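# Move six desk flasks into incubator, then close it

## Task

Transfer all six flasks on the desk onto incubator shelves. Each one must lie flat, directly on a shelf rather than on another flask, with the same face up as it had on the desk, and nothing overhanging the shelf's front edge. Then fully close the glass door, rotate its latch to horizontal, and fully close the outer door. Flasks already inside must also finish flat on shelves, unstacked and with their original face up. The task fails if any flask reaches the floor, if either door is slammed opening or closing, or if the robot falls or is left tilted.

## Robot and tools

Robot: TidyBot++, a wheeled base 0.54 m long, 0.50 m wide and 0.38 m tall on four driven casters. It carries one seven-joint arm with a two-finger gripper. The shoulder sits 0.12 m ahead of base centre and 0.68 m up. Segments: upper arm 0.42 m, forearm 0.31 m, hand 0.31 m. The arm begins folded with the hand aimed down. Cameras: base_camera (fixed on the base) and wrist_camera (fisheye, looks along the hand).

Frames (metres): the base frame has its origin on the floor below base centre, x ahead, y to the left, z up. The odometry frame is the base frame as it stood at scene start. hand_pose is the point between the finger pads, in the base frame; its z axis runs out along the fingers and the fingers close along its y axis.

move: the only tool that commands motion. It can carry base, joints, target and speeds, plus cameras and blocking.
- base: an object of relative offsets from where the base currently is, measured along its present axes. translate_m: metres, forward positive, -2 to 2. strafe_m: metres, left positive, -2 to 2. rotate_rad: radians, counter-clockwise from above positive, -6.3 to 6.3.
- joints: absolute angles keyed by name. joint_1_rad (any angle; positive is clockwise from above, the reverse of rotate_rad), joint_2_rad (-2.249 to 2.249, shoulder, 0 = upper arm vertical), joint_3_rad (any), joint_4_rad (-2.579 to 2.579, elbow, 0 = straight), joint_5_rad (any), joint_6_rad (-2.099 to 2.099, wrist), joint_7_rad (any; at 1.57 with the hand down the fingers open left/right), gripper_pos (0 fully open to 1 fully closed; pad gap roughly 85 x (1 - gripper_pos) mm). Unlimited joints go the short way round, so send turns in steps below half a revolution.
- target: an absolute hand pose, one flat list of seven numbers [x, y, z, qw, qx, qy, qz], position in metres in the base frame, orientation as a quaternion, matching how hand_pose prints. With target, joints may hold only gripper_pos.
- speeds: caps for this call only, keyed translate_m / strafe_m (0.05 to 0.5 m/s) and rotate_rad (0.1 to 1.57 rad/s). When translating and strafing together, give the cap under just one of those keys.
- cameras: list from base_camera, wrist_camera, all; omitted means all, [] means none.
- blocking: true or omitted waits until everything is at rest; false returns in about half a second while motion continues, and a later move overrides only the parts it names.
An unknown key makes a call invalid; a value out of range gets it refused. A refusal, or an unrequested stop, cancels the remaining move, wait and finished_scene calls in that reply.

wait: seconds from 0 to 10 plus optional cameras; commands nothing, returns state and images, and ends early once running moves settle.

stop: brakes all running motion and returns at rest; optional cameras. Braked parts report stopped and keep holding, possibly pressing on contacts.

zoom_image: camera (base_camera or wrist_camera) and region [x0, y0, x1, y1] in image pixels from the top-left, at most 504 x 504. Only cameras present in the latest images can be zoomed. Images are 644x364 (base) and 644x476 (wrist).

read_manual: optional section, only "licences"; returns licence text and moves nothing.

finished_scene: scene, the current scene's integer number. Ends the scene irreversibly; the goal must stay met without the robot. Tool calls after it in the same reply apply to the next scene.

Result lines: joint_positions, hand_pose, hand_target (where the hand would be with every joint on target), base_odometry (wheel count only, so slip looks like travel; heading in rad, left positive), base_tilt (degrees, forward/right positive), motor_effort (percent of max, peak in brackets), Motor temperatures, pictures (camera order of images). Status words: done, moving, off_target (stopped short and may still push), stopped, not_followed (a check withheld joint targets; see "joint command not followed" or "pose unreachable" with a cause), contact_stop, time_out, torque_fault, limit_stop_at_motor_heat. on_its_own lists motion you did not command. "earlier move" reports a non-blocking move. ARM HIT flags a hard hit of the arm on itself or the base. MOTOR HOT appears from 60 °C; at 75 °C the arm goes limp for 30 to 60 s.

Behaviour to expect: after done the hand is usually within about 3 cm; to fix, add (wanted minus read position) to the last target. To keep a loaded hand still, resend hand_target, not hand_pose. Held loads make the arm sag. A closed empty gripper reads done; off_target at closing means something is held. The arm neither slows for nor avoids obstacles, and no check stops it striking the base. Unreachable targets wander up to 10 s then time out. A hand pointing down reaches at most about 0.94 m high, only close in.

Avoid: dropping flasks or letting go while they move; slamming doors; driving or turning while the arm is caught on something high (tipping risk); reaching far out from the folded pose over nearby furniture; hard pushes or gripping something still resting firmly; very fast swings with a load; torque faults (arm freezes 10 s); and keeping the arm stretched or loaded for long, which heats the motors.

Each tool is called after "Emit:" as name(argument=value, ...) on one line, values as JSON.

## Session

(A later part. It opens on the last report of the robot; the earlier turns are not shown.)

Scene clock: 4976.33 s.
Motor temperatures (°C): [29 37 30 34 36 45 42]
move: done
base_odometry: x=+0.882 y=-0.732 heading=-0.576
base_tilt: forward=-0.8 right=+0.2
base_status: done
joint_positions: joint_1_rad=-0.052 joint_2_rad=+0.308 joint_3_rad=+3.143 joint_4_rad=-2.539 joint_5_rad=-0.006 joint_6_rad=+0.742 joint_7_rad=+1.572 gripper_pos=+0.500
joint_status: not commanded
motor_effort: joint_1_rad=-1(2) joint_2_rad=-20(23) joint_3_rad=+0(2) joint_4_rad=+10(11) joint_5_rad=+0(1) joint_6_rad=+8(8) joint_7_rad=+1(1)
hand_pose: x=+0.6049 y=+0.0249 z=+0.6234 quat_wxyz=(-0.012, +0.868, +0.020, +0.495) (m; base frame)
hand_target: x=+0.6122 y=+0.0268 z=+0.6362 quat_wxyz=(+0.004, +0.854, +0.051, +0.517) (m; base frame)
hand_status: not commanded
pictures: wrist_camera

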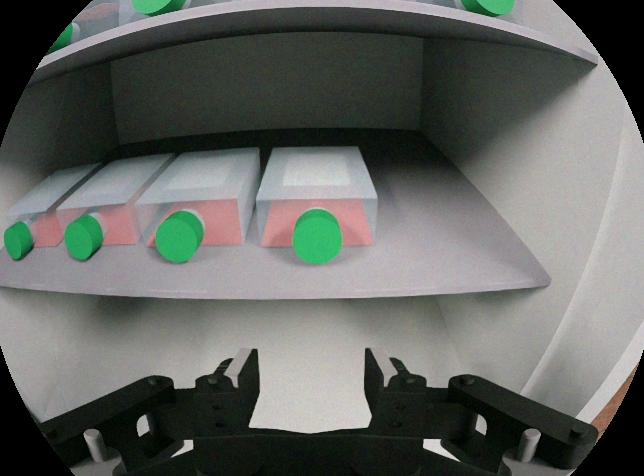

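Emit:
move(base={"translate_m": -0.2, "strafe_m": -0.01}, speeds={"translate_m": 0.3}, cameras=["wrist_camera"])

Emit:
move(base={"translate_m": -0.38}, speeds={"translate_m": 0.35}, joints={"joint_1_rad": -0.05, "joint_2_rad": 0.217, "joint_3_rad": 3.14, "joint_4_rad": -0.966, "joint_5_rad": 0.0, "joint_6_rad": -2.03, "joint_7_rad": 0.07, "gripper_pos": 0.0}, cameras=[])

Scene clock: 5048.03 s.
Motor temperatures (°C): [29 37 30 33 36 45 42]
move: done
base_odometry: x=+0.708 y=-0.632 heading=-0.576
base_tilt: forward=-0.8 right=+0.2
base_status: done
joint_positions: joint_1_rad=-0.052 joint_2_rad=+0.308 joint_3_rad=+3.143 joint_4_rad=-2.541 joint_5_rad=-0.006 joint_6_rad=+0.742 joint_7_rad=+1.572 gripper_pos=+0.500
joint_status: not commanded
motor_effort: joint_1_rad=+0(2) joint_2_rad=-21(22) joint_3_rad=+0(1) joint_4_rad=+9(11) joint_5_rad=+0(1) joint_6_rad=+8(8) joint_7_rad=+1(1)
hand_pose: x=+0.6043 y=+0.0249 z=+0.6227 quat_wxyz=(-0.012, +0.869, +0.020, +0.494) (m; base frame)
hand_target: x=+0.6122 y=+0.0268 z=+0.6362 quat_wxyz=(+0.004, +0.854, +0.051, +0.517) (m; base frame)
hand_status: not commanded
pictures: wrist_camera

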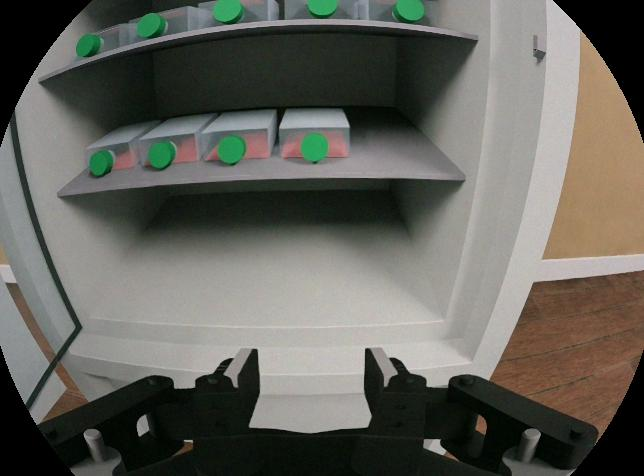

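Scene clock: 5051.77 s.
Motor temperatures (°C): [29 37 30 33 36 45 42]
move: done
base_odometry: x=+0.389 y=-0.425 heading=-0.576
base_tilt: forward=-0.8 right=+0.1
base_status: done
joint_positions: joint_1_rad=-0.052 joint_2_rad=+0.230 joint_3_rad=+3.143 joint_4_rad=-0.983 joint_5_rad=-0.006 joint_6_rad=-1.955 joint_7_rad=+0.140 gripper_pos=+0.000
joint_status: all done
motor_effort: joint_1_rad=+0(3) joint_2_rad=-24(29) joint_3_rad=-1(2) joint_4_rad=+16(19) joint_5_rad=+0(2) joint_6_rad=+0(8) joint_7_rad=+0(1)
hand_pose: x=+0.5004 y=+0.0228 z=+0.8904 quat_wxyz=(+0.007, +0.772, -0.635, -0.012) (m; base frame)
hand_target: x=+0.4778 y=+0.0198 z=+0.9011 quat_wxyz=(+0.025, +0.748, -0.662, -0.026) (m; base frame)
hand_status: not commanded
pictures: none
No camera images: "cameras" was empty.

Emit:
move(base={"translate_m": -1.252, "strafe_m": 0.958, "rotate_rad": 1.508}, speeds={"translate_m": 0.4, "rotate_rad": 0.8}, cameras=["base_camera", "wrist_camera"])

Scene clock: 5062.87 s.
Motor temperatures (°C): [29 37 30 34 36 45 42]
move: done
base_odometry: x=-0.139 y=+1.060 heading=+0.933
base_tilt: forward=-0.8 right=+0.1
base_status: done
joint_positions: joint_1_rad=-0.047 joint_2_rad=+0.230 joint_3_rad=+3.143 joint_4_rad=-0.983 joint_5_rad=-0.006 joint_6_rad=-1.959 joint_7_rad=+0.139 gripper_pos=+0.000
joint_status: not commanded
motor_effort: joint_1_rad=-1(5) joint_2_rad=-23(26) joint_3_rad=+0(3) joint_4_rad=+15(16) joint_5_rad=+0(1) joint_6_rad=+0(1) joint_7_rad=+0(1)
hand_pose: x=+0.4992 y=+0.0208 z=+0.8907 quat_wxyz=(+0.008, +0.770, -0.638, -0.013) (m; base frame)
hand_target: x=+0.4778 y=+0.0198 z=+0.9011 quat_wxyz=(+0.025, +0.748, -0.662, -0.026) (m; base frame)
hand_status: not commanded
pictures: base_camera, wrist_camera

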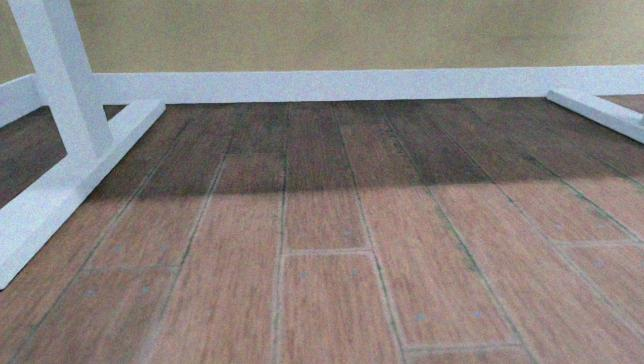

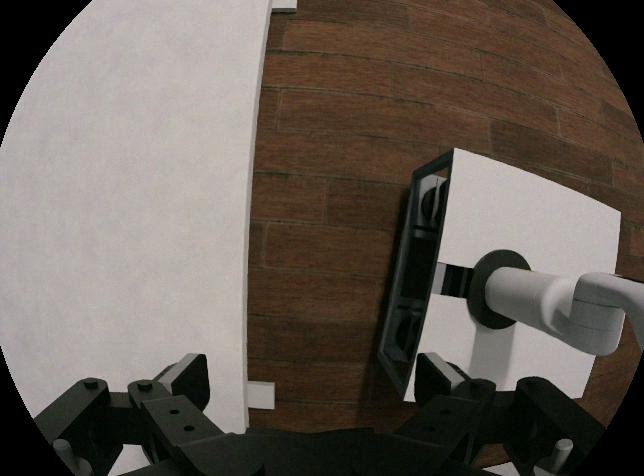

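Emit:
move(base={"translate_m": 0.224, "strafe_m": 0.384}, speeds={"translate_m": 0.2}, cameras=["base_camera", "wrist_camera"])

Scene clock: 5123.33 s.
Motor temperatures (°C): [29 37 30 34 36 45 42]
move: done
base_odometry: x=-0.314 y=+1.469 heading=+0.933
base_tilt: forward=-0.8 right=+0.1
base_status: done
joint_positions: joint_1_rad=-0.048 joint_2_rad=+0.227 joint_3_rad=+3.143 joint_4_rad=-0.983 joint_5_rad=-0.006 joint_6_rad=-1.961 joint_7_rad=+0.139 gripper_pos=+0.000
joint_status: not commanded
motor_effort: joint_1_rad=-1(3) joint_2_rad=-23(25) joint_3_rad=+0(1) joint_4_rad=+16(16) joint_5_rad=+0(1) joint_6_rad=+0(1) joint_7_rad=+2(2)
hand_pose: x=+0.4982 y=+0.0208 z=+0.8918 quat_wxyz=(+0.008, +0.770, -0.638, -0.012) (m; base frame)
hand_target: x=+0.4778 y=+0.0198 z=+0.9011 quat_wxyz=(+0.025, +0.748, -0.662, -0.026) (m; base frame)
hand_status: not commanded
pictures: base_camera, wrist_camera

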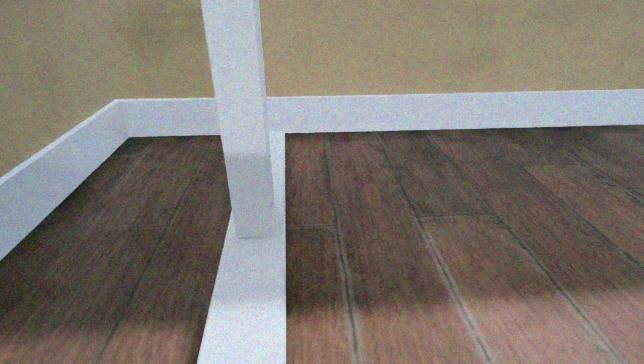

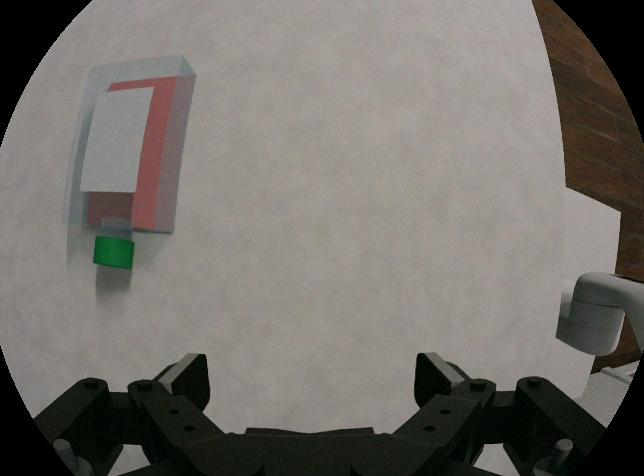

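Emit:
move(base={"translate_m": 0.013, "strafe_m": -0.0415}, speeds={"translate_m": 0.1}, joints={"joint_1_rad": -0.05, "joint_2_rad": 0.598, "joint_3_rad": 3.14, "joint_4_rad": -0.56, "joint_5_rad": 0.0, "joint_6_rad": -2.06, "joint_7_rad": 0.0, "gripper_pos": 0.0}, cameras=["wrist_camera"])

Scene clock: 5156.80 s.
Motor temperatures (°C): [29 37 30 34 36 45 42]
move: done
base_odometry: x=-0.273 y=+1.455 heading=+0.933
base_tilt: forward=-0.8 right=+0.2
base_status: done
joint_positions: joint_1_rad=-0.048 joint_2_rad=+0.598 joint_3_rad=+3.143 joint_4_rad=-0.579 joint_5_rad=-0.006 joint_6_rad=-1.987 joint_7_rad=+0.070 gripper_pos=+0.000
joint_status: all done
motor_effort: joint_1_rad=-1(3) joint_2_rad=-36(38) joint_3_rad=-1(2) joint_4_rad=+15(16) joint_5_rad=+0(2) joint_6_rad=+0(1) joint_7_rad=+1(1)
hand_pose: x=+0.6383 y=+0.0276 z=+0.8389 quat_wxyz=(+0.006, +0.748, -0.664, -0.010) (m; base frame)
hand_target: x=+0.6193 y=+0.0269 z=+0.8453 quat_wxyz=(+0.027, +0.724, -0.688, -0.027) (m; base frame)
hand_status: not commanded
pictures: wrist_camera

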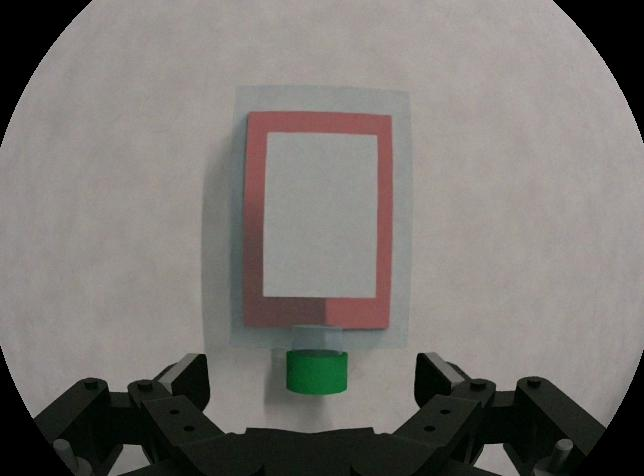

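Emit:
move(base={"strafe_m": 0.011}, speeds={"strafe_m": 0.1}, joints={"joint_1_rad": -0.05, "joint_2_rad": 0.565, "joint_3_rad": 3.14, "joint_4_rad": -0.69, "joint_5_rad": 0.0, "joint_6_rad": -1.85, "joint_7_rad": 0.0, "gripper_pos": 0.0}, cameras=["wrist_camera"])

Emit:
move(joints={"joint_1_rad": -0.05, "joint_2_rad": 0.512, "joint_3_rad": 3.14, "joint_4_rad": -0.818, "joint_5_rad": 0.0, "joint_6_rad": -1.727, "joint_7_rad": 0.0, "gripper_pos": 0.0}, cameras=["wrist_camera"])

Scene clock: 5179.10 s.
Motor temperatures (°C): [29 38 30 34 36 45 42]
move: done
base_odometry: x=-0.282 y=+1.462 heading=+0.933
base_tilt: forward=-0.8 right=+0.1
base_status: done
joint_positions: joint_1_rad=-0.051 joint_2_rad=+0.583 joint_3_rad=+3.143 joint_4_rad=-0.680 joint_5_rad=-0.006 joint_6_rad=-1.909 joint_7_rad=+0.069 gripper_pos=+0.000
joint_status: all done
motor_effort: joint_1_rad=-1(5) joint_2_rad=-36(40) joint_3_rad=+0(3) joint_4_rad=+15(17) joint_5_rad=+0(1) joint_6_rad=+0(1) joint_7_rad=+1(2)
hand_pose: x=+0.6399 y=+0.0296 z=+0.8169 quat_wxyz=(+0.009, +0.749, -0.663, -0.013) (m; base frame)
hand_target: x=+0.6537 y=+0.0287 z=+0.8237 quat_wxyz=(-0.014, +0.725, -0.689, +0.012) (m; base frame)
hand_status: not commanded
pictures: wrist_camera

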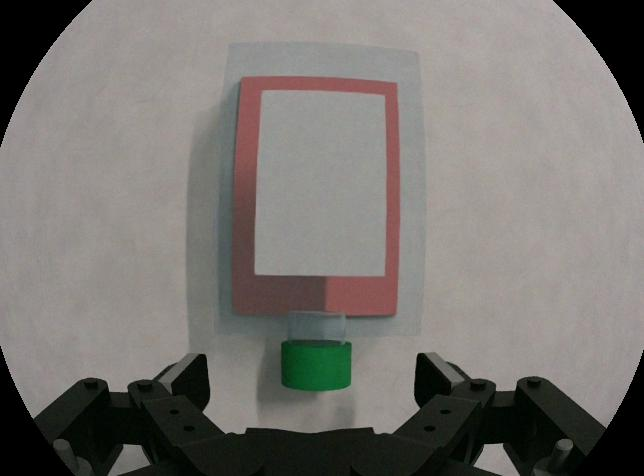

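Scene clock: 5180.10 s.
Motor temperatures (°C): [29 38 30 34 36 45 42]
move: done
base_odometry: x=-0.282 y=+1.462 heading=+0.933
base_tilt: forward=-0.8 right=+0.1
base_status: not commanded
joint_positions: joint_1_rad=-0.051 joint_2_rad=+0.532 joint_3_rad=+3.143 joint_4_rad=-0.806 joint_5_rad=-0.006 joint_6_rad=-1.802 joint_7_rad=+0.069 gripper_pos=+0.000
joint_status: all done
motor_effort: joint_1_rad=-1(2) joint_2_rad=-34(36) joint_3_rad=-1(2) joint_4_rad=+15(17) joint_5_rad=+0(1) joint_6_rad=+0(1) joint_7_rad=+0(1)
hand_pose: x=+0.6380 y=+0.0295 z=+0.8056 quat_wxyz=(-0.003, +0.749, -0.663, -0.001) (m; base frame)
hand_target: x=+0.6559 y=+0.0289 z=+0.8134 quat_wxyz=(-0.031, +0.724, -0.688, +0.029) (m; base frame)
hand_status: not commanded
pictures: wrist_camera

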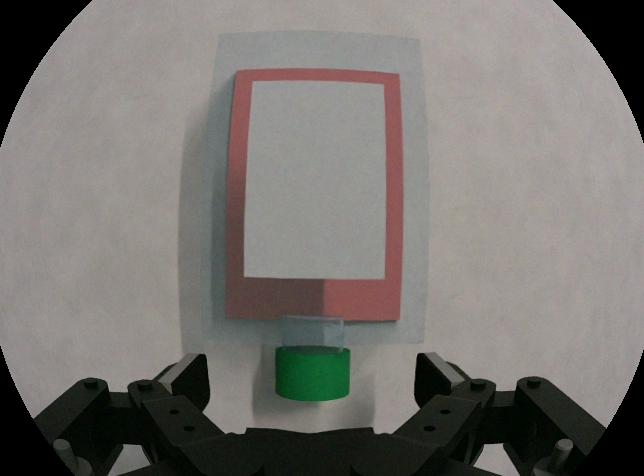

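Emit:
move(joints={"joint_4_rad": -0.828}, cameras=[])

Emit:
move(joints={"gripper_pos": 0.82}, cameras=["wrist_camera"])

Emit:
move(joints={"joint_1_rad": -0.05, "joint_2_rad": 0.545, "joint_3_rad": 3.14, "joint_4_rad": -0.69, "joint_5_rad": 0.0, "joint_6_rad": -1.965, "joint_7_rad": 0.0, "gripper_pos": 0.88}, cameras=["wrist_camera"])

Scene clock: 5189.67 s.
Motor temperatures (°C): [29 38 30 34 36 45 42]
move: done
base_odometry: x=-0.282 y=+1.462 heading=+0.933
base_tilt: forward=-0.8 right=+0.2
base_status: not commanded
joint_positions: joint_1_rad=-0.051 joint_2_rad=+0.531 joint_3_rad=+3.143 joint_4_rad=-0.818 joint_5_rad=-0.006 joint_6_rad=-1.799 joint_7_rad=+0.069 gripper_pos=+0.000
joint_status: all done
motor_effort: joint_1_rad=-1(2) joint_2_rad=-34(35) joint_3_rad=-1(1) joint_4_rad=+15(16) joint_5_rad=+0(0) joint_6_rad=+0(1) joint_7_rad=+0(1)
hand_pose: x=+0.6360 y=+0.0294 z=+0.8027 quat_wxyz=(+0.000, +0.749, -0.663, -0.004) (m; base frame)
hand_target: x=+0.6536 y=+0.0287 z=+0.8101 quat_wxyz=(-0.027, +0.725, -0.688, +0.025) (m; base frame)
hand_status: not commanded
pictures: none
No camera images: "cameras" was empty.

Scene clock: 5190.77 s.
Motor temperatures (°C): [29 38 30 34 36 45 42]
move: off_target
base_odometry: x=-0.282 y=+1.462 heading=+0.933
base_tilt: forward=-0.8 right=+0.1
base_status: not commanded
joint_positions: joint_1_rad=-0.051 joint_2_rad=+0.527 joint_3_rad=+3.143 joint_4_rad=-0.821 joint_5_rad=-0.006 joint_6_rad=-1.798 joint_7_rad=+0.069 gripper_pos=+0.694
joint_status: gripper_pos off_target (ended at +0.694, target +0.820)
motor_effort: joint_1_rad=-1(2) joint_2_rad=-35(35) joint_3_rad=-1(1) joint_4_rad=+16(16) joint_5_rad=+0(1) joint_6_rad=+0(1) joint_7_rad=+1(2)
hand_pose: x=+0.6350 y=+0.0294 z=+0.8038 quat_wxyz=(+0.000, +0.749, -0.663, -0.003) (m; base frame)
hand_target: x=+0.6536 y=+0.0287 z=+0.8101 quat_wxyz=(-0.027, +0.725, -0.688, +0.025) (m; base frame)
hand_status: not commanded
pictures: wrist_camera

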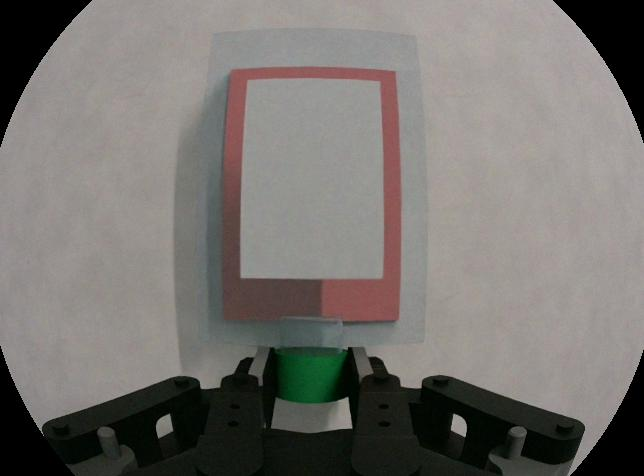

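Scene clock: 5191.80 s.
Motor temperatures (°C): [29 38 30 34 36 45 42]
move: off_target
base_odometry: x=-0.282 y=+1.462 heading=+0.933
base_tilt: forward=-0.8 right=+0.1
base_status: not commanded
joint_positions: joint_1_rad=-0.051 joint_2_rad=+0.535 joint_3_rad=+3.143 joint_4_rad=-0.708 joint_5_rad=-0.006 joint_6_rad=-1.903 joint_7_rad=+0.069 gripper_pos=+0.694
joint_status: gripper_pos off_target (ended at +0.694, target +0.880); the others done
motor_effort: joint_1_rad=+0(2) joint_2_rad=-35(37) joint_3_rad=-1(2) joint_4_rad=+16(17) joint_5_rad=+0(1) joint_6_rad=+0(1) joint_7_rad=+0(1)
hand_pose: x=+0.6290 y=+0.0290 z=+0.8337 quat_wxyz=(+0.000, +0.749, -0.663, -0.003) (m; base frame)
hand_target: x=+0.6150 y=+0.0267 z=+0.8344 quat_wxyz=(+0.021, +0.725, -0.688, -0.020) (m; base frame)
hand_status: not commanded
pictures: wrist_camera

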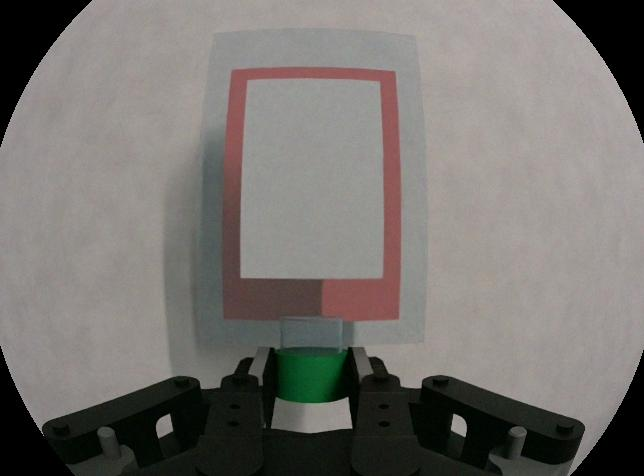

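Emit:
move(joints={"joint_1_rad": -0.05, "joint_2_rad": 0.452, "joint_3_rad": 3.14, "joint_4_rad": -0.75, "joint_5_rad": 0.0, "joint_6_rad": -1.998, "joint_7_rad": 0.0, "gripper_pos": 0.88}, cameras=[])

Emit:
move(joints={"joint_1_rad": -0.05, "joint_2_rad": 0.452, "joint_3_rad": 3.14, "joint_4_rad": -0.75, "joint_5_rad": 0.0, "joint_6_rad": -1.998, "joint_7_rad": 1.64, "gripper_pos": 0.88}, cameras=["wrist_camera"])

Emit:
move(joints={"joint_1_rad": -0.05, "joint_2_rad": 0.395, "joint_3_rad": 3.14, "joint_4_rad": -0.99, "joint_5_rad": 0.0, "joint_6_rad": -1.69, "joint_7_rad": 1.64, "gripper_pos": 0.88}, cameras=["wrist_camera"])

Scene clock: 5200.90 s.
Motor temperatures (°C): [29 38 30 34 36 45 42]
move: off_target
base_odometry: x=-0.282 y=+1.462 heading=+0.933
base_tilt: forward=-0.8 right=+0.1
base_status: not commanded
joint_positions: joint_1_rad=-0.051 joint_2_rad=+0.462 joint_3_rad=+3.143 joint_4_rad=-0.745 joint_5_rad=-0.006 joint_6_rad=-1.928 joint_7_rad=+0.069 gripper_pos=+0.694
joint_status: gripper_pos off_target (ended at +0.694, target +0.880); the others done
motor_effort: joint_1_rad=-1(2) joint_2_rad=-32(37) joint_3_rad=+0(2) joint_4_rad=+16(17) joint_5_rad=+0(1) joint_6_rad=+0(1) joint_7_rad=+1(1)
hand_pose: x=+0.6017 y=+0.0276 z=+0.8592 quat_wxyz=(-0.004, +0.749, -0.663, +0.001) (m; base frame)
hand_target: x=+0.5771 y=+0.0248 z=+0.8629 quat_wxyz=(+0.021, +0.725, -0.688, -0.020) (m; base frame)
hand_status: not commanded
pictures: none
No camera images: "cameras" was empty.

Scene clock: 5203.10 s.
Motor temperatures (°C): [29 38 30 34 36 45 42]
move: off_target
base_odometry: x=-0.282 y=+1.462 heading=+0.933
base_tilt: forward=-0.8 right=+0.1
base_status: not commanded
joint_positions: joint_1_rad=-0.051 joint_2_rad=+0.462 joint_3_rad=+3.143 joint_4_rad=-0.745 joint_5_rad=-0.006 joint_6_rad=-1.928 joint_7_rad=+1.572 gripper_pos=+0.694
joint_status: gripper_pos off_target (ended at +0.694, target +0.880); the others done
motor_effort: joint_1_rad=-2(2) joint_2_rad=-33(33) joint_3_rad=+0(2) joint_4_rad=+16(17) joint_5_rad=+0(2) joint_6_rad=+1(1) joint_7_rad=+0(1)
hand_pose: x=+0.6017 y=+0.0276 z=+0.8592 quat_wxyz=(-0.003, +1.000, +0.027, +0.003) (m; base frame)
hand_target: x=+0.5771 y=+0.0248 z=+0.8629 quat_wxyz=(-0.001, +0.998, +0.060, -0.029) (m; base frame)
hand_status: not commanded
pictures: wrist_camera

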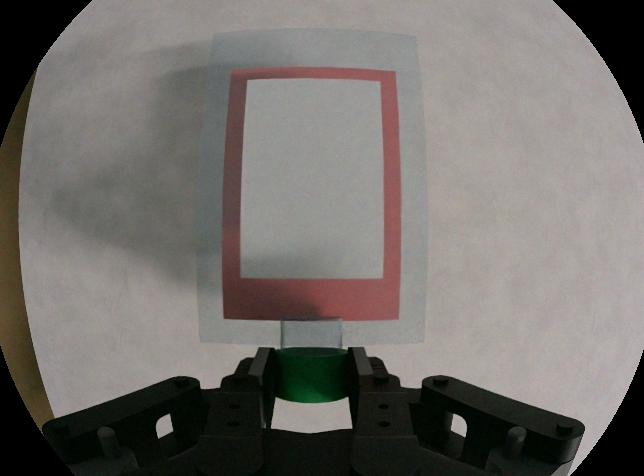

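Scene clock: 5204.47 s.
Motor temperatures (°C): [29 38 30 34 36 45 42]
move: off_target
base_odometry: x=-0.282 y=+1.462 heading=+0.933
base_tilt: forward=-0.8 right=+0.2
base_status: not commanded
joint_positions: joint_1_rad=-0.051 joint_2_rad=+0.418 joint_3_rad=+3.143 joint_4_rad=-0.981 joint_5_rad=-0.006 joint_6_rad=-1.763 joint_7_rad=+1.572 gripper_pos=+0.694
joint_status: gripper_pos off_target (ended at +0.694, target +0.880); the others done
motor_effort: joint_1_rad=-2(3) joint_2_rad=-32(33) joint_3_rad=-1(2) joint_4_rad=+17(17) joint_5_rad=+0(1) joint_6_rad=+0(1) joint_7_rad=+1(1)
hand_pose: x=+0.5924 y=+0.0272 z=+0.8089 quat_wxyz=(-0.003, +1.000, +0.027, -0.010) (m; base frame)
hand_target: x=+0.6098 y=+0.0266 z=+0.8177 quat_wxyz=(+0.000, +0.998, +0.060, +0.033) (m; base frame)
hand_status: not commanded
pictures: wrist_camera

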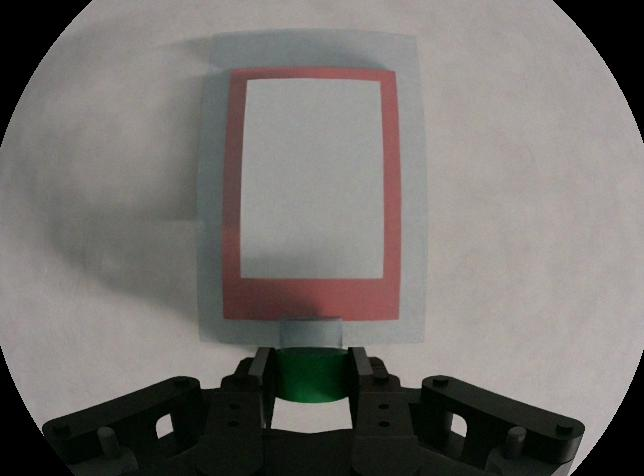

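Emit:
move(joints={"joint_1_rad": -0.05, "joint_2_rad": 0.385, "joint_3_rad": 3.14, "joint_4_rad": -1.03, "joint_5_rad": 0.0, "joint_6_rad": -1.645, "joint_7_rad": 1.64, "gripper_pos": 0.88}, cameras=[])

Emit:
move(joints={"joint_1_rad": -0.05, "joint_2_rad": 0.385, "joint_3_rad": 3.14, "joint_4_rad": -1.045, "joint_5_rad": 0.0, "joint_6_rad": -1.645, "joint_7_rad": 1.64, "gripper_pos": 0.82}, cameras=[])

Emit:
move(joints={"gripper_pos": 0.55}, cameras=[])

Emit:
move(joints={"joint_1_rad": -0.05, "joint_2_rad": 0.117, "joint_3_rad": 3.14, "joint_4_rad": -1.466, "joint_5_rad": 0.0, "joint_6_rad": -1.128, "joint_7_rad": 1.64, "gripper_pos": 0.55}, cameras=["wrist_camera"])

Scene clock: 5217.03 s.
Motor temperatures (°C): [29 38 30 34 36 45 42]
move: off_target
base_odometry: x=-0.282 y=+1.462 heading=+0.933
base_tilt: forward=-0.8 right=+0.1
base_status: not commanded
joint_positions: joint_1_rad=-0.051 joint_2_rad=+0.400 joint_3_rad=+3.143 joint_4_rad=-1.022 joint_5_rad=-0.006 joint_6_rad=-1.717 joint_7_rad=+1.572 gripper_pos=+0.694
joint_status: gripper_pos off_target (ended at +0.694, target +0.880); the others done
motor_effort: joint_1_rad=-1(2) joint_2_rad=-32(32) joint_3_rad=-1(2) joint_4_rad=+16(17) joint_5_rad=+0(1) joint_6_rad=+0(1) joint_7_rad=+1(1)
hand_pose: x=+0.5939 y=+0.0273 z=+0.8045 quat_wxyz=(-0.003, +1.000, +0.026, +0.001) (m; base frame)
hand_target: x=+0.6122 y=+0.0267 z=+0.8103 quat_wxyz=(+0.000, +0.997, +0.060, +0.041) (m; base frame)
hand_status: not commanded
pictures: none
No camera images: "cameras" was empty.

Scene clock: 5217.57 s.
Motor temperatures (°C): [29 38 30 34 36 45 42]
move: off_target
base_odometry: x=-0.282 y=+1.462 heading=+0.933
base_tilt: forward=-0.8 right=+0.1
base_status: not commanded
joint_positions: joint_1_rad=-0.051 joint_2_rad=+0.396 joint_3_rad=+3.143 joint_4_rad=-1.031 joint_5_rad=-0.006 joint_6_rad=-1.713 joint_7_rad=+1.572 gripper_pos=+0.694
joint_status: gripper_pos off_target (ended at +0.694, target +0.820); the others done
motor_effort: joint_1_rad=-1(2) joint_2_rad=-30(32) joint_3_rad=+0(2) joint_4_rad=+15(17) joint_5_rad=+0(1) joint_6_rad=+0(1) joint_7_rad=+1(1)
hand_pose: x=+0.5924 y=+0.0272 z=+0.8037 quat_wxyz=(-0.003, +1.000, +0.026, +0.001) (m; base frame)
hand_target: x=+0.6083 y=+0.0265 z=+0.8053 quat_wxyz=(+0.000, +0.998, +0.060, +0.033) (m; base frame)
hand_status: not commanded
pictures: none
No camera images: "cameras" was empty.

Scene clock: 5218.23 s.
Motor temperatures (°C): [29 38 30 34 36 45 42]
move: done
base_odometry: x=-0.282 y=+1.462 heading=+0.933
base_tilt: forward=-0.8 right=+0.1
base_status: not commanded
joint_positions: joint_1_rad=-0.051 joint_2_rad=+0.396 joint_3_rad=+3.143 joint_4_rad=-1.033 joint_5_rad=-0.006 joint_6_rad=-1.713 joint_7_rad=+1.572 gripper_pos=+0.550
joint_status: all done
motor_effort: joint_1_rad=-1(2) joint_2_rad=-31(31) joint_3_rad=+0(1) joint_4_rad=+16(17) joint_5_rad=+1(1) joint_6_rad=+0(1) joint_7_rad=+0(1)
hand_pose: x=+0.5917 y=+0.0272 z=+0.8030 quat_wxyz=(-0.003, +1.000, +0.026, +0.000) (m; base frame)
hand_target: x=+0.6083 y=+0.0265 z=+0.8053 quat_wxyz=(+0.000, +0.998, +0.060, +0.033) (m; base frame)
hand_status: not commanded
pictures: none
No camera images: "cameras" was empty.

Scene clock: 5220.17 s.
Motor temperatures (°C): [29 38 30 34 36 45 42]
move: done
base_odometry: x=-0.282 y=+1.462 heading=+0.933
base_tilt: forward=-0.8 right=+0.1
base_status: not commanded
joint_positions: joint_1_rad=-0.051 joint_2_rad=+0.132 joint_3_rad=+3.143 joint_4_rad=-1.454 joint_5_rad=-0.006 joint_6_rad=-1.204 joint_7_rad=+1.572 gripper_pos=+0.550
joint_status: all done
motor_effort: joint_1_rad=-1(3) joint_2_rad=-23(31) joint_3_rad=+0(2) joint_4_rad=+19(19) joint_5_rad=+0(1) joint_6_rad=+4(4) joint_7_rad=+0(1)
hand_pose: x=+0.5949 y=+0.0272 z=+0.8017 quat_wxyz=(-0.007, +0.984, +0.025, +0.174) (m; base frame)
hand_target: x=+0.6117 y=+0.0268 z=+0.8130 quat_wxyz=(+0.002, +0.975, +0.059, +0.214) (m; base frame)
hand_status: not commanded
pictures: wrist_camera

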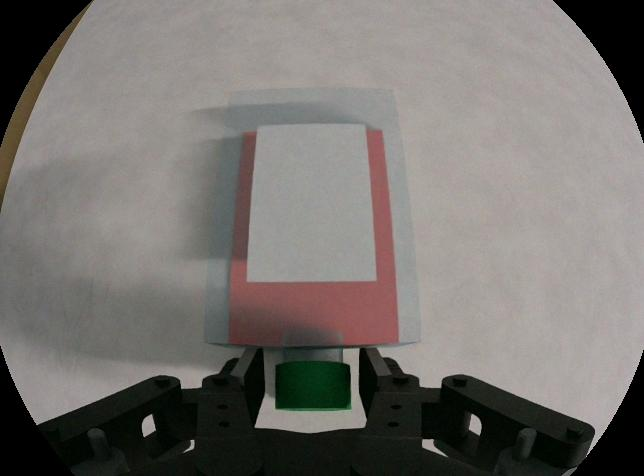

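Emit:
move(joints={"joint_1_rad": -0.05, "joint_2_rad": -0.091, "joint_3_rad": 3.14, "joint_4_rad": -1.857, "joint_5_rad": 0.0, "joint_6_rad": -0.596, "joint_7_rad": 1.64, "gripper_pos": 0.55}, cameras=[])

Emit:
move(joints={"joint_1_rad": -0.05, "joint_2_rad": -0.189, "joint_3_rad": 3.14, "joint_4_rad": -2.224, "joint_5_rad": 0.0, "joint_6_rad": 0.02, "joint_7_rad": 1.64, "gripper_pos": 0.55}, cameras=["wrist_camera"])

Scene clock: 5230.57 s.
Motor temperatures (°C): [29 38 30 34 36 45 42]
move: done
base_odometry: x=-0.282 y=+1.462 heading=+0.933
base_tilt: forward=-0.8 right=+0.1
base_status: not commanded
joint_positions: joint_1_rad=-0.051 joint_2_rad=-0.075 joint_3_rad=+3.143 joint_4_rad=-1.846 joint_5_rad=-0.006 joint_6_rad=-0.671 joint_7_rad=+1.572 gripper_pos=+0.550
joint_status: all done
motor_effort: joint_1_rad=-1(3) joint_2_rad=-17(24) joint_3_rad=+0(2) joint_4_rad=+19(21) joint_5_rad=+0(1) joint_6_rad=+6(6) joint_7_rad=+1(1)
hand_pose: x=+0.5954 y=+0.0265 z=+0.8006 quat_wxyz=(-0.011, +0.939, +0.023, +0.343) (m; base frame)
hand_target: x=+0.6073 y=+0.0266 z=+0.8185 quat_wxyz=(+0.003, +0.923, +0.056, +0.380) (m; base frame)
hand_status: not commanded
pictures: none
No camera images: "cameras" was empty.

Scene clock: 5232.47 s.
Motor temperatures (°C): [29 38 30 34 36 45 42]
move: done
base_odometry: x=-0.282 y=+1.462 heading=+0.933
base_tilt: forward=-0.8 right=+0.1
base_status: not commanded
joint_positions: joint_1_rad=-0.051 joint_2_rad=-0.171 joint_3_rad=+3.143 joint_4_rad=-2.214 joint_5_rad=-0.006 joint_6_rad=-0.055 joint_7_rad=+1.572 gripper_pos=+0.550
joint_status: all done
motor_effort: joint_1_rad=-1(2) joint_2_rad=-13(18) joint_3_rad=+0(1) joint_4_rad=+19(20) joint_5_rad=+0(1) joint_6_rad=+8(8) joint_7_rad=+1(2)
hand_pose: x=+0.5959 y=+0.0255 z=+0.7970 quat_wxyz=(-0.014, +0.867, +0.020, +0.498) (m; base frame)
hand_target: x=+0.6014 y=+0.0263 z=+0.8206 quat_wxyz=(+0.005, +0.844, +0.051, +0.534) (m; base frame)
hand_status: not commanded
pictures: wrist_camera

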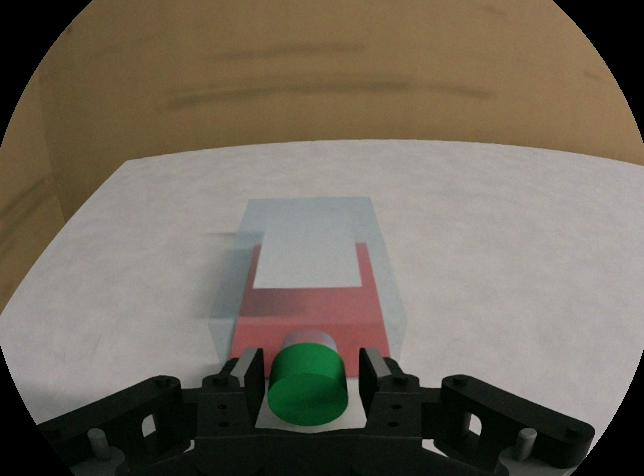

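Emit:
move(joints={"gripper_pos": 0.82}, cameras=[])

Emit:
move(joints={"joint_1_rad": -0.05, "joint_2_rad": -0.228, "joint_3_rad": 3.14, "joint_4_rad": -2.108, "joint_5_rad": 0.0, "joint_6_rad": -0.255, "joint_7_rad": 1.64, "gripper_pos": 0.88}, cameras=["wrist_camera"])

Emit:
move(base={"translate_m": -0.3, "strafe_m": -0.35}, speeds={"translate_m": 0.3}, joints={"joint_1_rad": -0.05, "joint_2_rad": -0.459, "joint_3_rad": 3.14, "joint_4_rad": -2.075, "joint_5_rad": 0.0, "joint_6_rad": -0.52, "joint_7_rad": 1.64, "gripper_pos": 0.88}, cameras=["wrist_camera"])

Scene clock: 5249.43 s.
Motor temperatures (°C): [29 38 30 34 36 45 42]
move: off_target
base_odometry: x=-0.282 y=+1.462 heading=+0.933
base_tilt: forward=-0.8 right=+0.1
base_status: not commanded
joint_positions: joint_1_rad=-0.051 joint_2_rad=-0.171 joint_3_rad=+3.143 joint_4_rad=-2.214 joint_5_rad=-0.006 joint_6_rad=-0.052 joint_7_rad=+1.572 gripper_pos=+0.687
joint_status: gripper_pos off_target (ended at +0.687, target +0.820)
motor_effort: joint_1_rad=-1(2) joint_2_rad=-13(14) joint_3_rad=-1(1) joint_4_rad=+19(20) joint_5_rad=+0(1) joint_6_rad=+7(9) joint_7_rad=+1(1)
hand_pose: x=+0.5963 y=+0.0255 z=+0.7979 quat_wxyz=(-0.014, +0.866, +0.020, +0.500) (m; base frame)
hand_target: x=+0.6014 y=+0.0263 z=+0.8206 quat_wxyz=(+0.005, +0.844, +0.051, +0.534) (m; base frame)
hand_status: not commanded
pictures: none
No camera images: "cameras" was empty.

Scene clock: 5250.43 s.
Motor temperatures (°C): [29 38 30 34 36 45 42]
move: off_target
base_odometry: x=-0.282 y=+1.462 heading=+0.933
base_tilt: forward=-0.8 right=+0.1
base_status: not commanded
joint_positions: joint_1_rad=-0.051 joint_2_rad=-0.209 joint_3_rad=+3.143 joint_4_rad=-2.127 joint_5_rad=-0.006 joint_6_rad=-0.196 joint_7_rad=+1.572 gripper_pos=+0.687
joint_status: gripper_pos off_target (ended at +0.687, target +0.880); the others done
motor_effort: joint_1_rad=-1(3) joint_2_rad=-13(15) joint_3_rad=+0(1) joint_4_rad=+21(22) joint_5_rad=+0(1) joint_6_rad=+9(9) joint_7_rad=+0(1)
hand_pose: x=+0.5931 y=+0.0256 z=+0.8258 quat_wxyz=(-0.014, +0.870, +0.020, +0.492) (m; base frame)
hand_target: x=+0.5857 y=+0.0255 z=+0.8296 quat_wxyz=(+0.004, +0.874, +0.053, +0.482) (m; base frame)
hand_status: not commanded
pictures: wrist_camera

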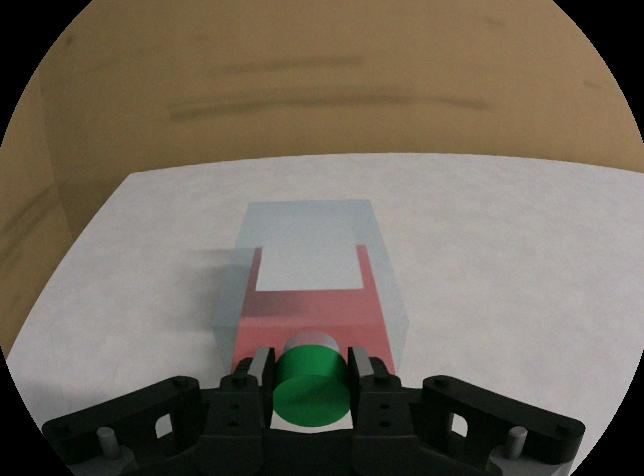

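Scene clock: 5252.93 s.
Motor temperatures (°C): [29 38 30 34 36 45 42]
move: off_target
base_odometry: x=-0.179 y=+1.012 heading=+0.933
base_tilt: forward=-0.8 right=+0.2
base_status: done
joint_positions: joint_1_rad=-0.051 joint_2_rad=-0.451 joint_3_rad=+3.143 joint_4_rad=-2.097 joint_5_rad=-0.006 joint_6_rad=-0.454 joint_7_rad=+1.572 gripper_pos=+0.687
joint_status: gripper_pos off_target (ended at +0.687, target +0.880); the others done
motor_effort: joint_1_rad=-1(3) joint_2_rad=-5(16) joint_3_rad=+0(2) joint_4_rad=+21(23) joint_5_rad=+0(2) joint_6_rad=+9(9) joint_7_rad=+1(2)
hand_pose: x=+0.5171 y=+0.0222 z=+0.8798 quat_wxyz=(-0.015, +0.867, +0.021, +0.497) (m; base frame)
hand_target: x=+0.5089 y=+0.0216 z=+0.8781 quat_wxyz=(+0.005, +0.875, +0.053, +0.482) (m; base frame)
hand_status: not commanded
pictures: wrist_camera

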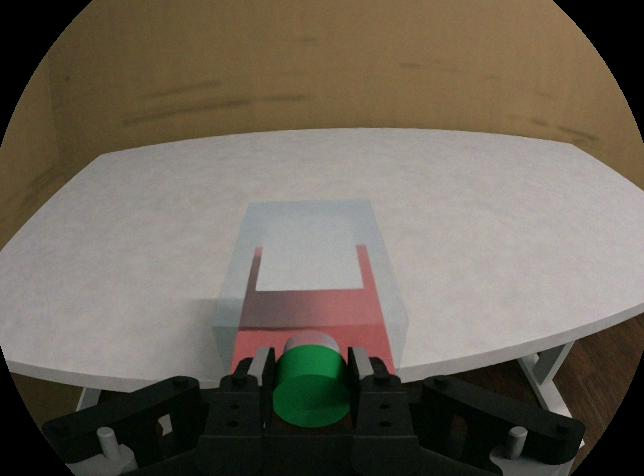

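Emit:
move(base={"translate_m": -0.903, "strafe_m": -1.666, "rotate_rad": -1.498}, speeds={"translate_m": 0.35, "rotate_rad": 0.8}, cameras=["base_camera", "wrist_camera"])

Scene clock: 5273.43 s.
Motor temperatures (°C): [29 38 30 34 36 45 42]
move: done
base_odometry: x=+0.621 y=-0.706 heading=-0.566
base_tilt: forward=-0.8 right=+0.2
base_status: done
joint_positions: joint_1_rad=-0.051 joint_2_rad=-0.451 joint_3_rad=+3.142 joint_4_rad=-2.097 joint_5_rad=-0.006 joint_6_rad=-0.454 joint_7_rad=+1.572 gripper_pos=+0.687
joint_status: not commanded
motor_effort: joint_1_rad=-2(3) joint_2_rad=-6(9) joint_3_rad=+0(3) joint_4_rad=+21(23) joint_5_rad=+0(1) joint_6_rad=+8(9) joint_7_rad=+0(1)
hand_pose: x=+0.5171 y=+0.0226 z=+0.8798 quat_wxyz=(-0.015, +0.867, +0.021, +0.497) (m; base frame)
hand_target: x=+0.5089 y=+0.0216 z=+0.8781 quat_wxyz=(+0.005, +0.875, +0.053, +0.482) (m; base frame)
hand_status: not commanded
pictures: base_camera, wrist_camera

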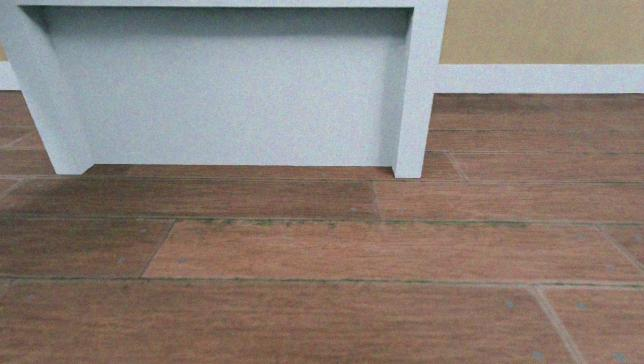

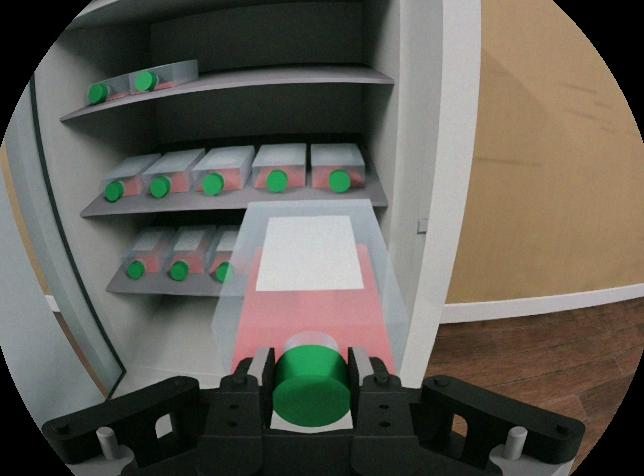

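Emit:
zoom_image(camera="base_camera", region=[20, 120, 460, 210])

Scaled by 1.145.

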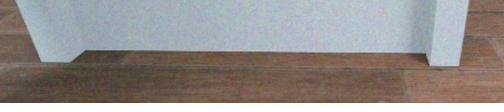

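Emit:
move(base={"rotate_rad": -0.018}, joints={"joint_1_rad": -0.05, "joint_2_rad": 0.19, "joint_3_rad": 3.14, "joint_4_rad": -2.477, "joint_5_rad": 0.0, "joint_6_rad": 0.62, "joint_7_rad": 1.64, "gripper_pos": 0.88}, cameras=["base_camera", "wrist_camera"])

Scene clock: 5289.40 s.
Motor temperatures (°C): [29 37 30 34 36 45 42]
move: off_target
base_odometry: x=+0.621 y=-0.706 heading=-0.583
base_tilt: forward=-0.8 right=+0.2
base_status: done
joint_positions: joint_1_rad=-0.051 joint_2_rad=+0.181 joint_3_rad=+3.142 joint_4_rad=-2.468 joint_5_rad=-0.006 joint_6_rad=+0.540 joint_7_rad=+1.572 gripper_pos=+0.687
joint_status: gripper_pos off_target (ended at +0.687, target +0.880); the others done
motor_effort: joint_1_rad=-1(3) joint_2_rad=-20(21) joint_3_rad=+0(2) joint_4_rad=+13(22) joint_5_rad=+0(1) joint_6_rad=+8(9) joint_7_rad=+0(1)
hand_pose: x=+0.6102 y=+0.0255 z=+0.6591 quat_wxyz=(-0.012, +0.869, +0.020, +0.494) (m; base frame)
hand_target: x=+0.6180 y=+0.0271 z=+0.6727 quat_wxyz=(+0.004, +0.852, +0.051, +0.520) (m; base frame)
hand_status: not commanded
pictures: base_camera, wrist_camera

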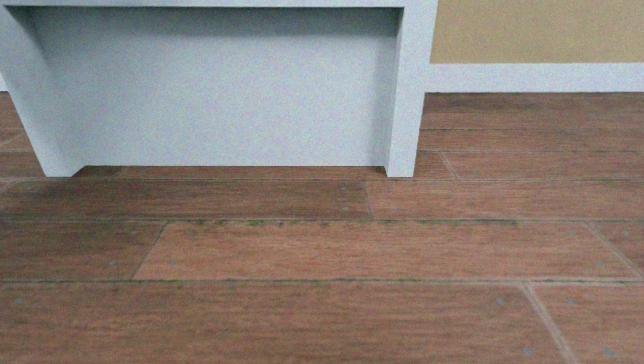

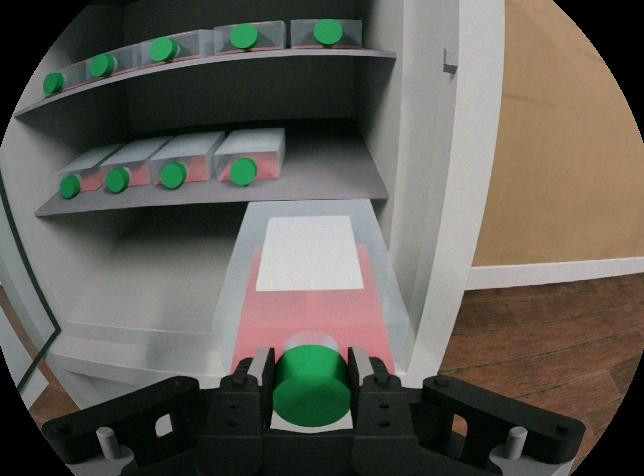

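Emit:
move(base={"translate_m": 0.1, "strafe_m": -0.003}, speeds={"translate_m": 0.1}, cameras=["base_camera", "wrist_camera"])

Scene clock: 5305.67 s.
Motor temperatures (°C): [29 37 30 34 36 45 42]
move: done
base_odometry: x=+0.703 y=-0.764 heading=-0.584
base_tilt: forward=-0.8 right=+0.1
base_status: done
joint_positions: joint_1_rad=-0.051 joint_2_rad=+0.186 joint_3_rad=+3.142 joint_4_rad=-2.474 joint_5_rad=-0.006 joint_6_rad=+0.545 joint_7_rad=+1.572 gripper_pos=+0.687
joint_status: not commanded
motor_effort: joint_1_rad=-1(2) joint_2_rad=-20(22) joint_3_rad=-1(1) joint_4_rad=+13(14) joint_5_rad=+0(1) joint_6_rad=+9(9) joint_7_rad=+0(1)
hand_pose: x=+0.6079 y=+0.0254 z=+0.6553 quat_wxyz=(-0.012, +0.871, +0.020, +0.491) (m; base frame)
hand_target: x=+0.6180 y=+0.0271 z=+0.6727 quat_wxyz=(+0.004, +0.852, +0.051, +0.520) (m; base frame)
hand_status: not commanded
pictures: base_camera, wrist_camera

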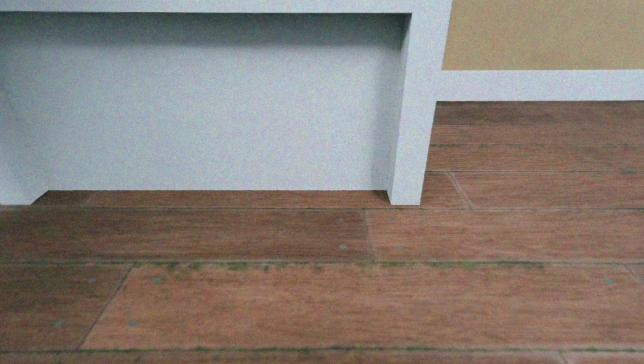

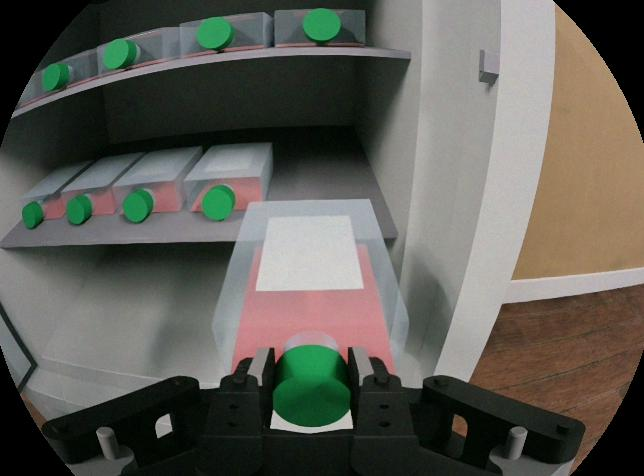

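Emit:
move(base={"translate_m": 0.13, "strafe_m": 0.005}, speeds={"translate_m": 0.1}, cameras=["base_camera", "wrist_camera"])

Scene clock: 5314.87 s.
Motor temperatures (°C): [29 37 30 34 36 45 42]
move: done
base_odometry: x=+0.815 y=-0.831 heading=-0.584
base_tilt: forward=-0.8 right=+0.1
base_status: done
joint_positions: joint_1_rad=-0.051 joint_2_rad=+0.189 joint_3_rad=+3.142 joint_4_rad=-2.477 joint_5_rad=-0.006 joint_6_rad=+0.546 joint_7_rad=+1.572 gripper_pos=+0.687
joint_status: not commanded
motor_effort: joint_1_rad=-1(3) joint_2_rad=-20(22) joint_3_rad=+0(1) joint_4_rad=+12(14) joint_5_rad=+0(1) joint_6_rad=+8(9) joint_7_rad=+0(1)
hand_pose: x=+0.6070 y=+0.0254 z=+0.6534 quat_wxyz=(-0.012, +0.872, +0.020, +0.489) (m; base frame)
hand_target: x=+0.6180 y=+0.0271 z=+0.6727 quat_wxyz=(+0.004, +0.852, +0.051, +0.520) (m; base frame)
hand_status: not commanded
pictures: base_camera, wrist_camera

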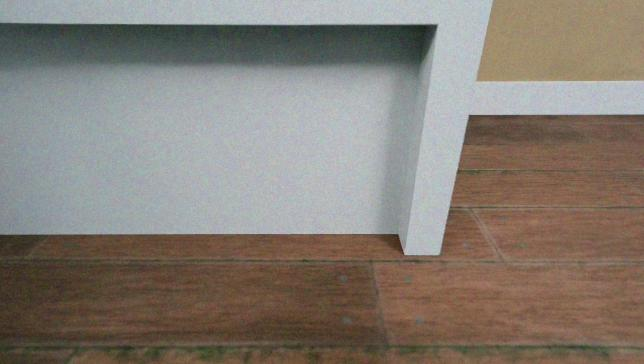

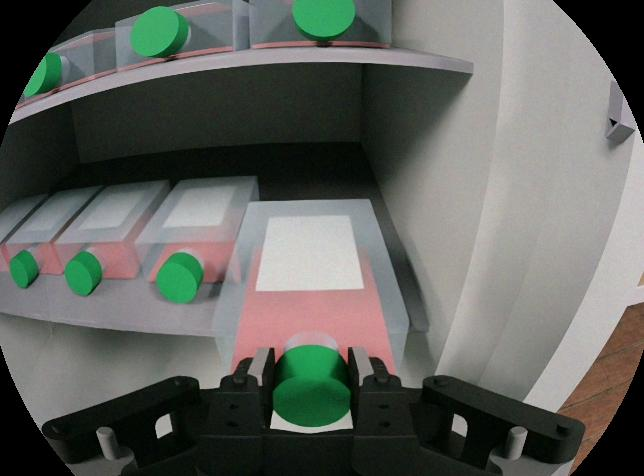

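Emit:
move(base={"translate_m": 0.125, "strafe_m": 0.006}, speeds={"translate_m": 0.1}, cameras=["wrist_camera"])

Emit:
move(joints={"joint_1_rad": -0.05, "joint_2_rad": 0.265, "joint_3_rad": 3.14, "joint_4_rad": -2.508, "joint_5_rad": 0.0, "joint_6_rad": 0.725, "joint_7_rad": 1.64, "gripper_pos": 0.88}, cameras=["wrist_camera"])

Scene clock: 5343.13 s.
Motor temperatures (°C): [29 37 30 34 36 45 42]
move: done
base_odometry: x=+0.922 y=-0.896 heading=-0.584
base_tilt: forward=-0.8 right=+0.1
base_status: done
joint_positions: joint_1_rad=-0.051 joint_2_rad=+0.190 joint_3_rad=+3.142 joint_4_rad=-2.478 joint_5_rad=-0.006 joint_6_rad=+0.547 joint_7_rad=+1.572 gripper_pos=+0.687
joint_status: not commanded
motor_effort: joint_1_rad=-1(2) joint_2_rad=-20(22) joint_3_rad=-1(1) joint_4_rad=+12(14) joint_5_rad=+0(1) joint_6_rad=+8(9) joint_7_rad=+0(2)
hand_pose: x=+0.6064 y=+0.0253 z=+0.6525 quat_wxyz=(-0.012, +0.872, +0.020, +0.488) (m; base frame)
hand_target: x=+0.6180 y=+0.0271 z=+0.6727 quat_wxyz=(+0.004, +0.852, +0.051, +0.520) (m; base frame)
hand_status: not commanded
pictures: wrist_camera

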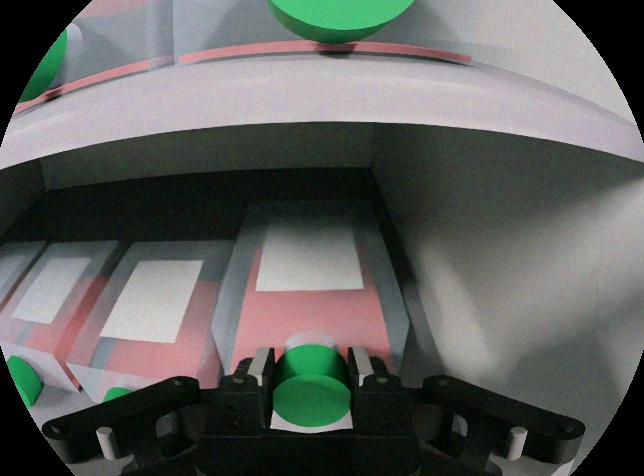

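Scene clock: 5344.27 s.
Motor temperatures (°C): [29 37 30 34 36 45 42]
move: off_target
base_odometry: x=+0.922 y=-0.896 heading=-0.584
base_tilt: forward=-0.8 right=+0.1
base_status: not commanded
joint_positions: joint_1_rad=-0.051 joint_2_rad=+0.260 joint_3_rad=+3.142 joint_4_rad=-2.501 joint_5_rad=-0.006 joint_6_rad=+0.649 joint_7_rad=+1.572 gripper_pos=+0.687
joint_status: gripper_pos off_target (ended at +0.687, target +0.880); the others done
motor_effort: joint_1_rad=-1(2) joint_2_rad=-21(22) joint_3_rad=-1(2) joint_4_rad=+10(13) joint_5_rad=+0(1) joint_6_rad=+8(9) joint_7_rad=+0(1)
hand_pose: x=+0.6104 y=+0.0254 z=+0.6366 quat_wxyz=(-0.012, +0.870, +0.020, +0.493) (m; base frame)
hand_target: x=+0.6182 y=+0.0271 z=+0.6517 quat_wxyz=(+0.004, +0.853, +0.051, +0.520) (m; base frame)
hand_status: not commanded
pictures: wrist_camera

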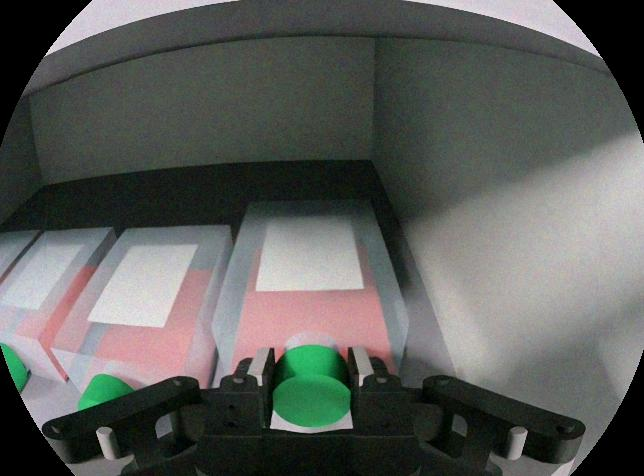

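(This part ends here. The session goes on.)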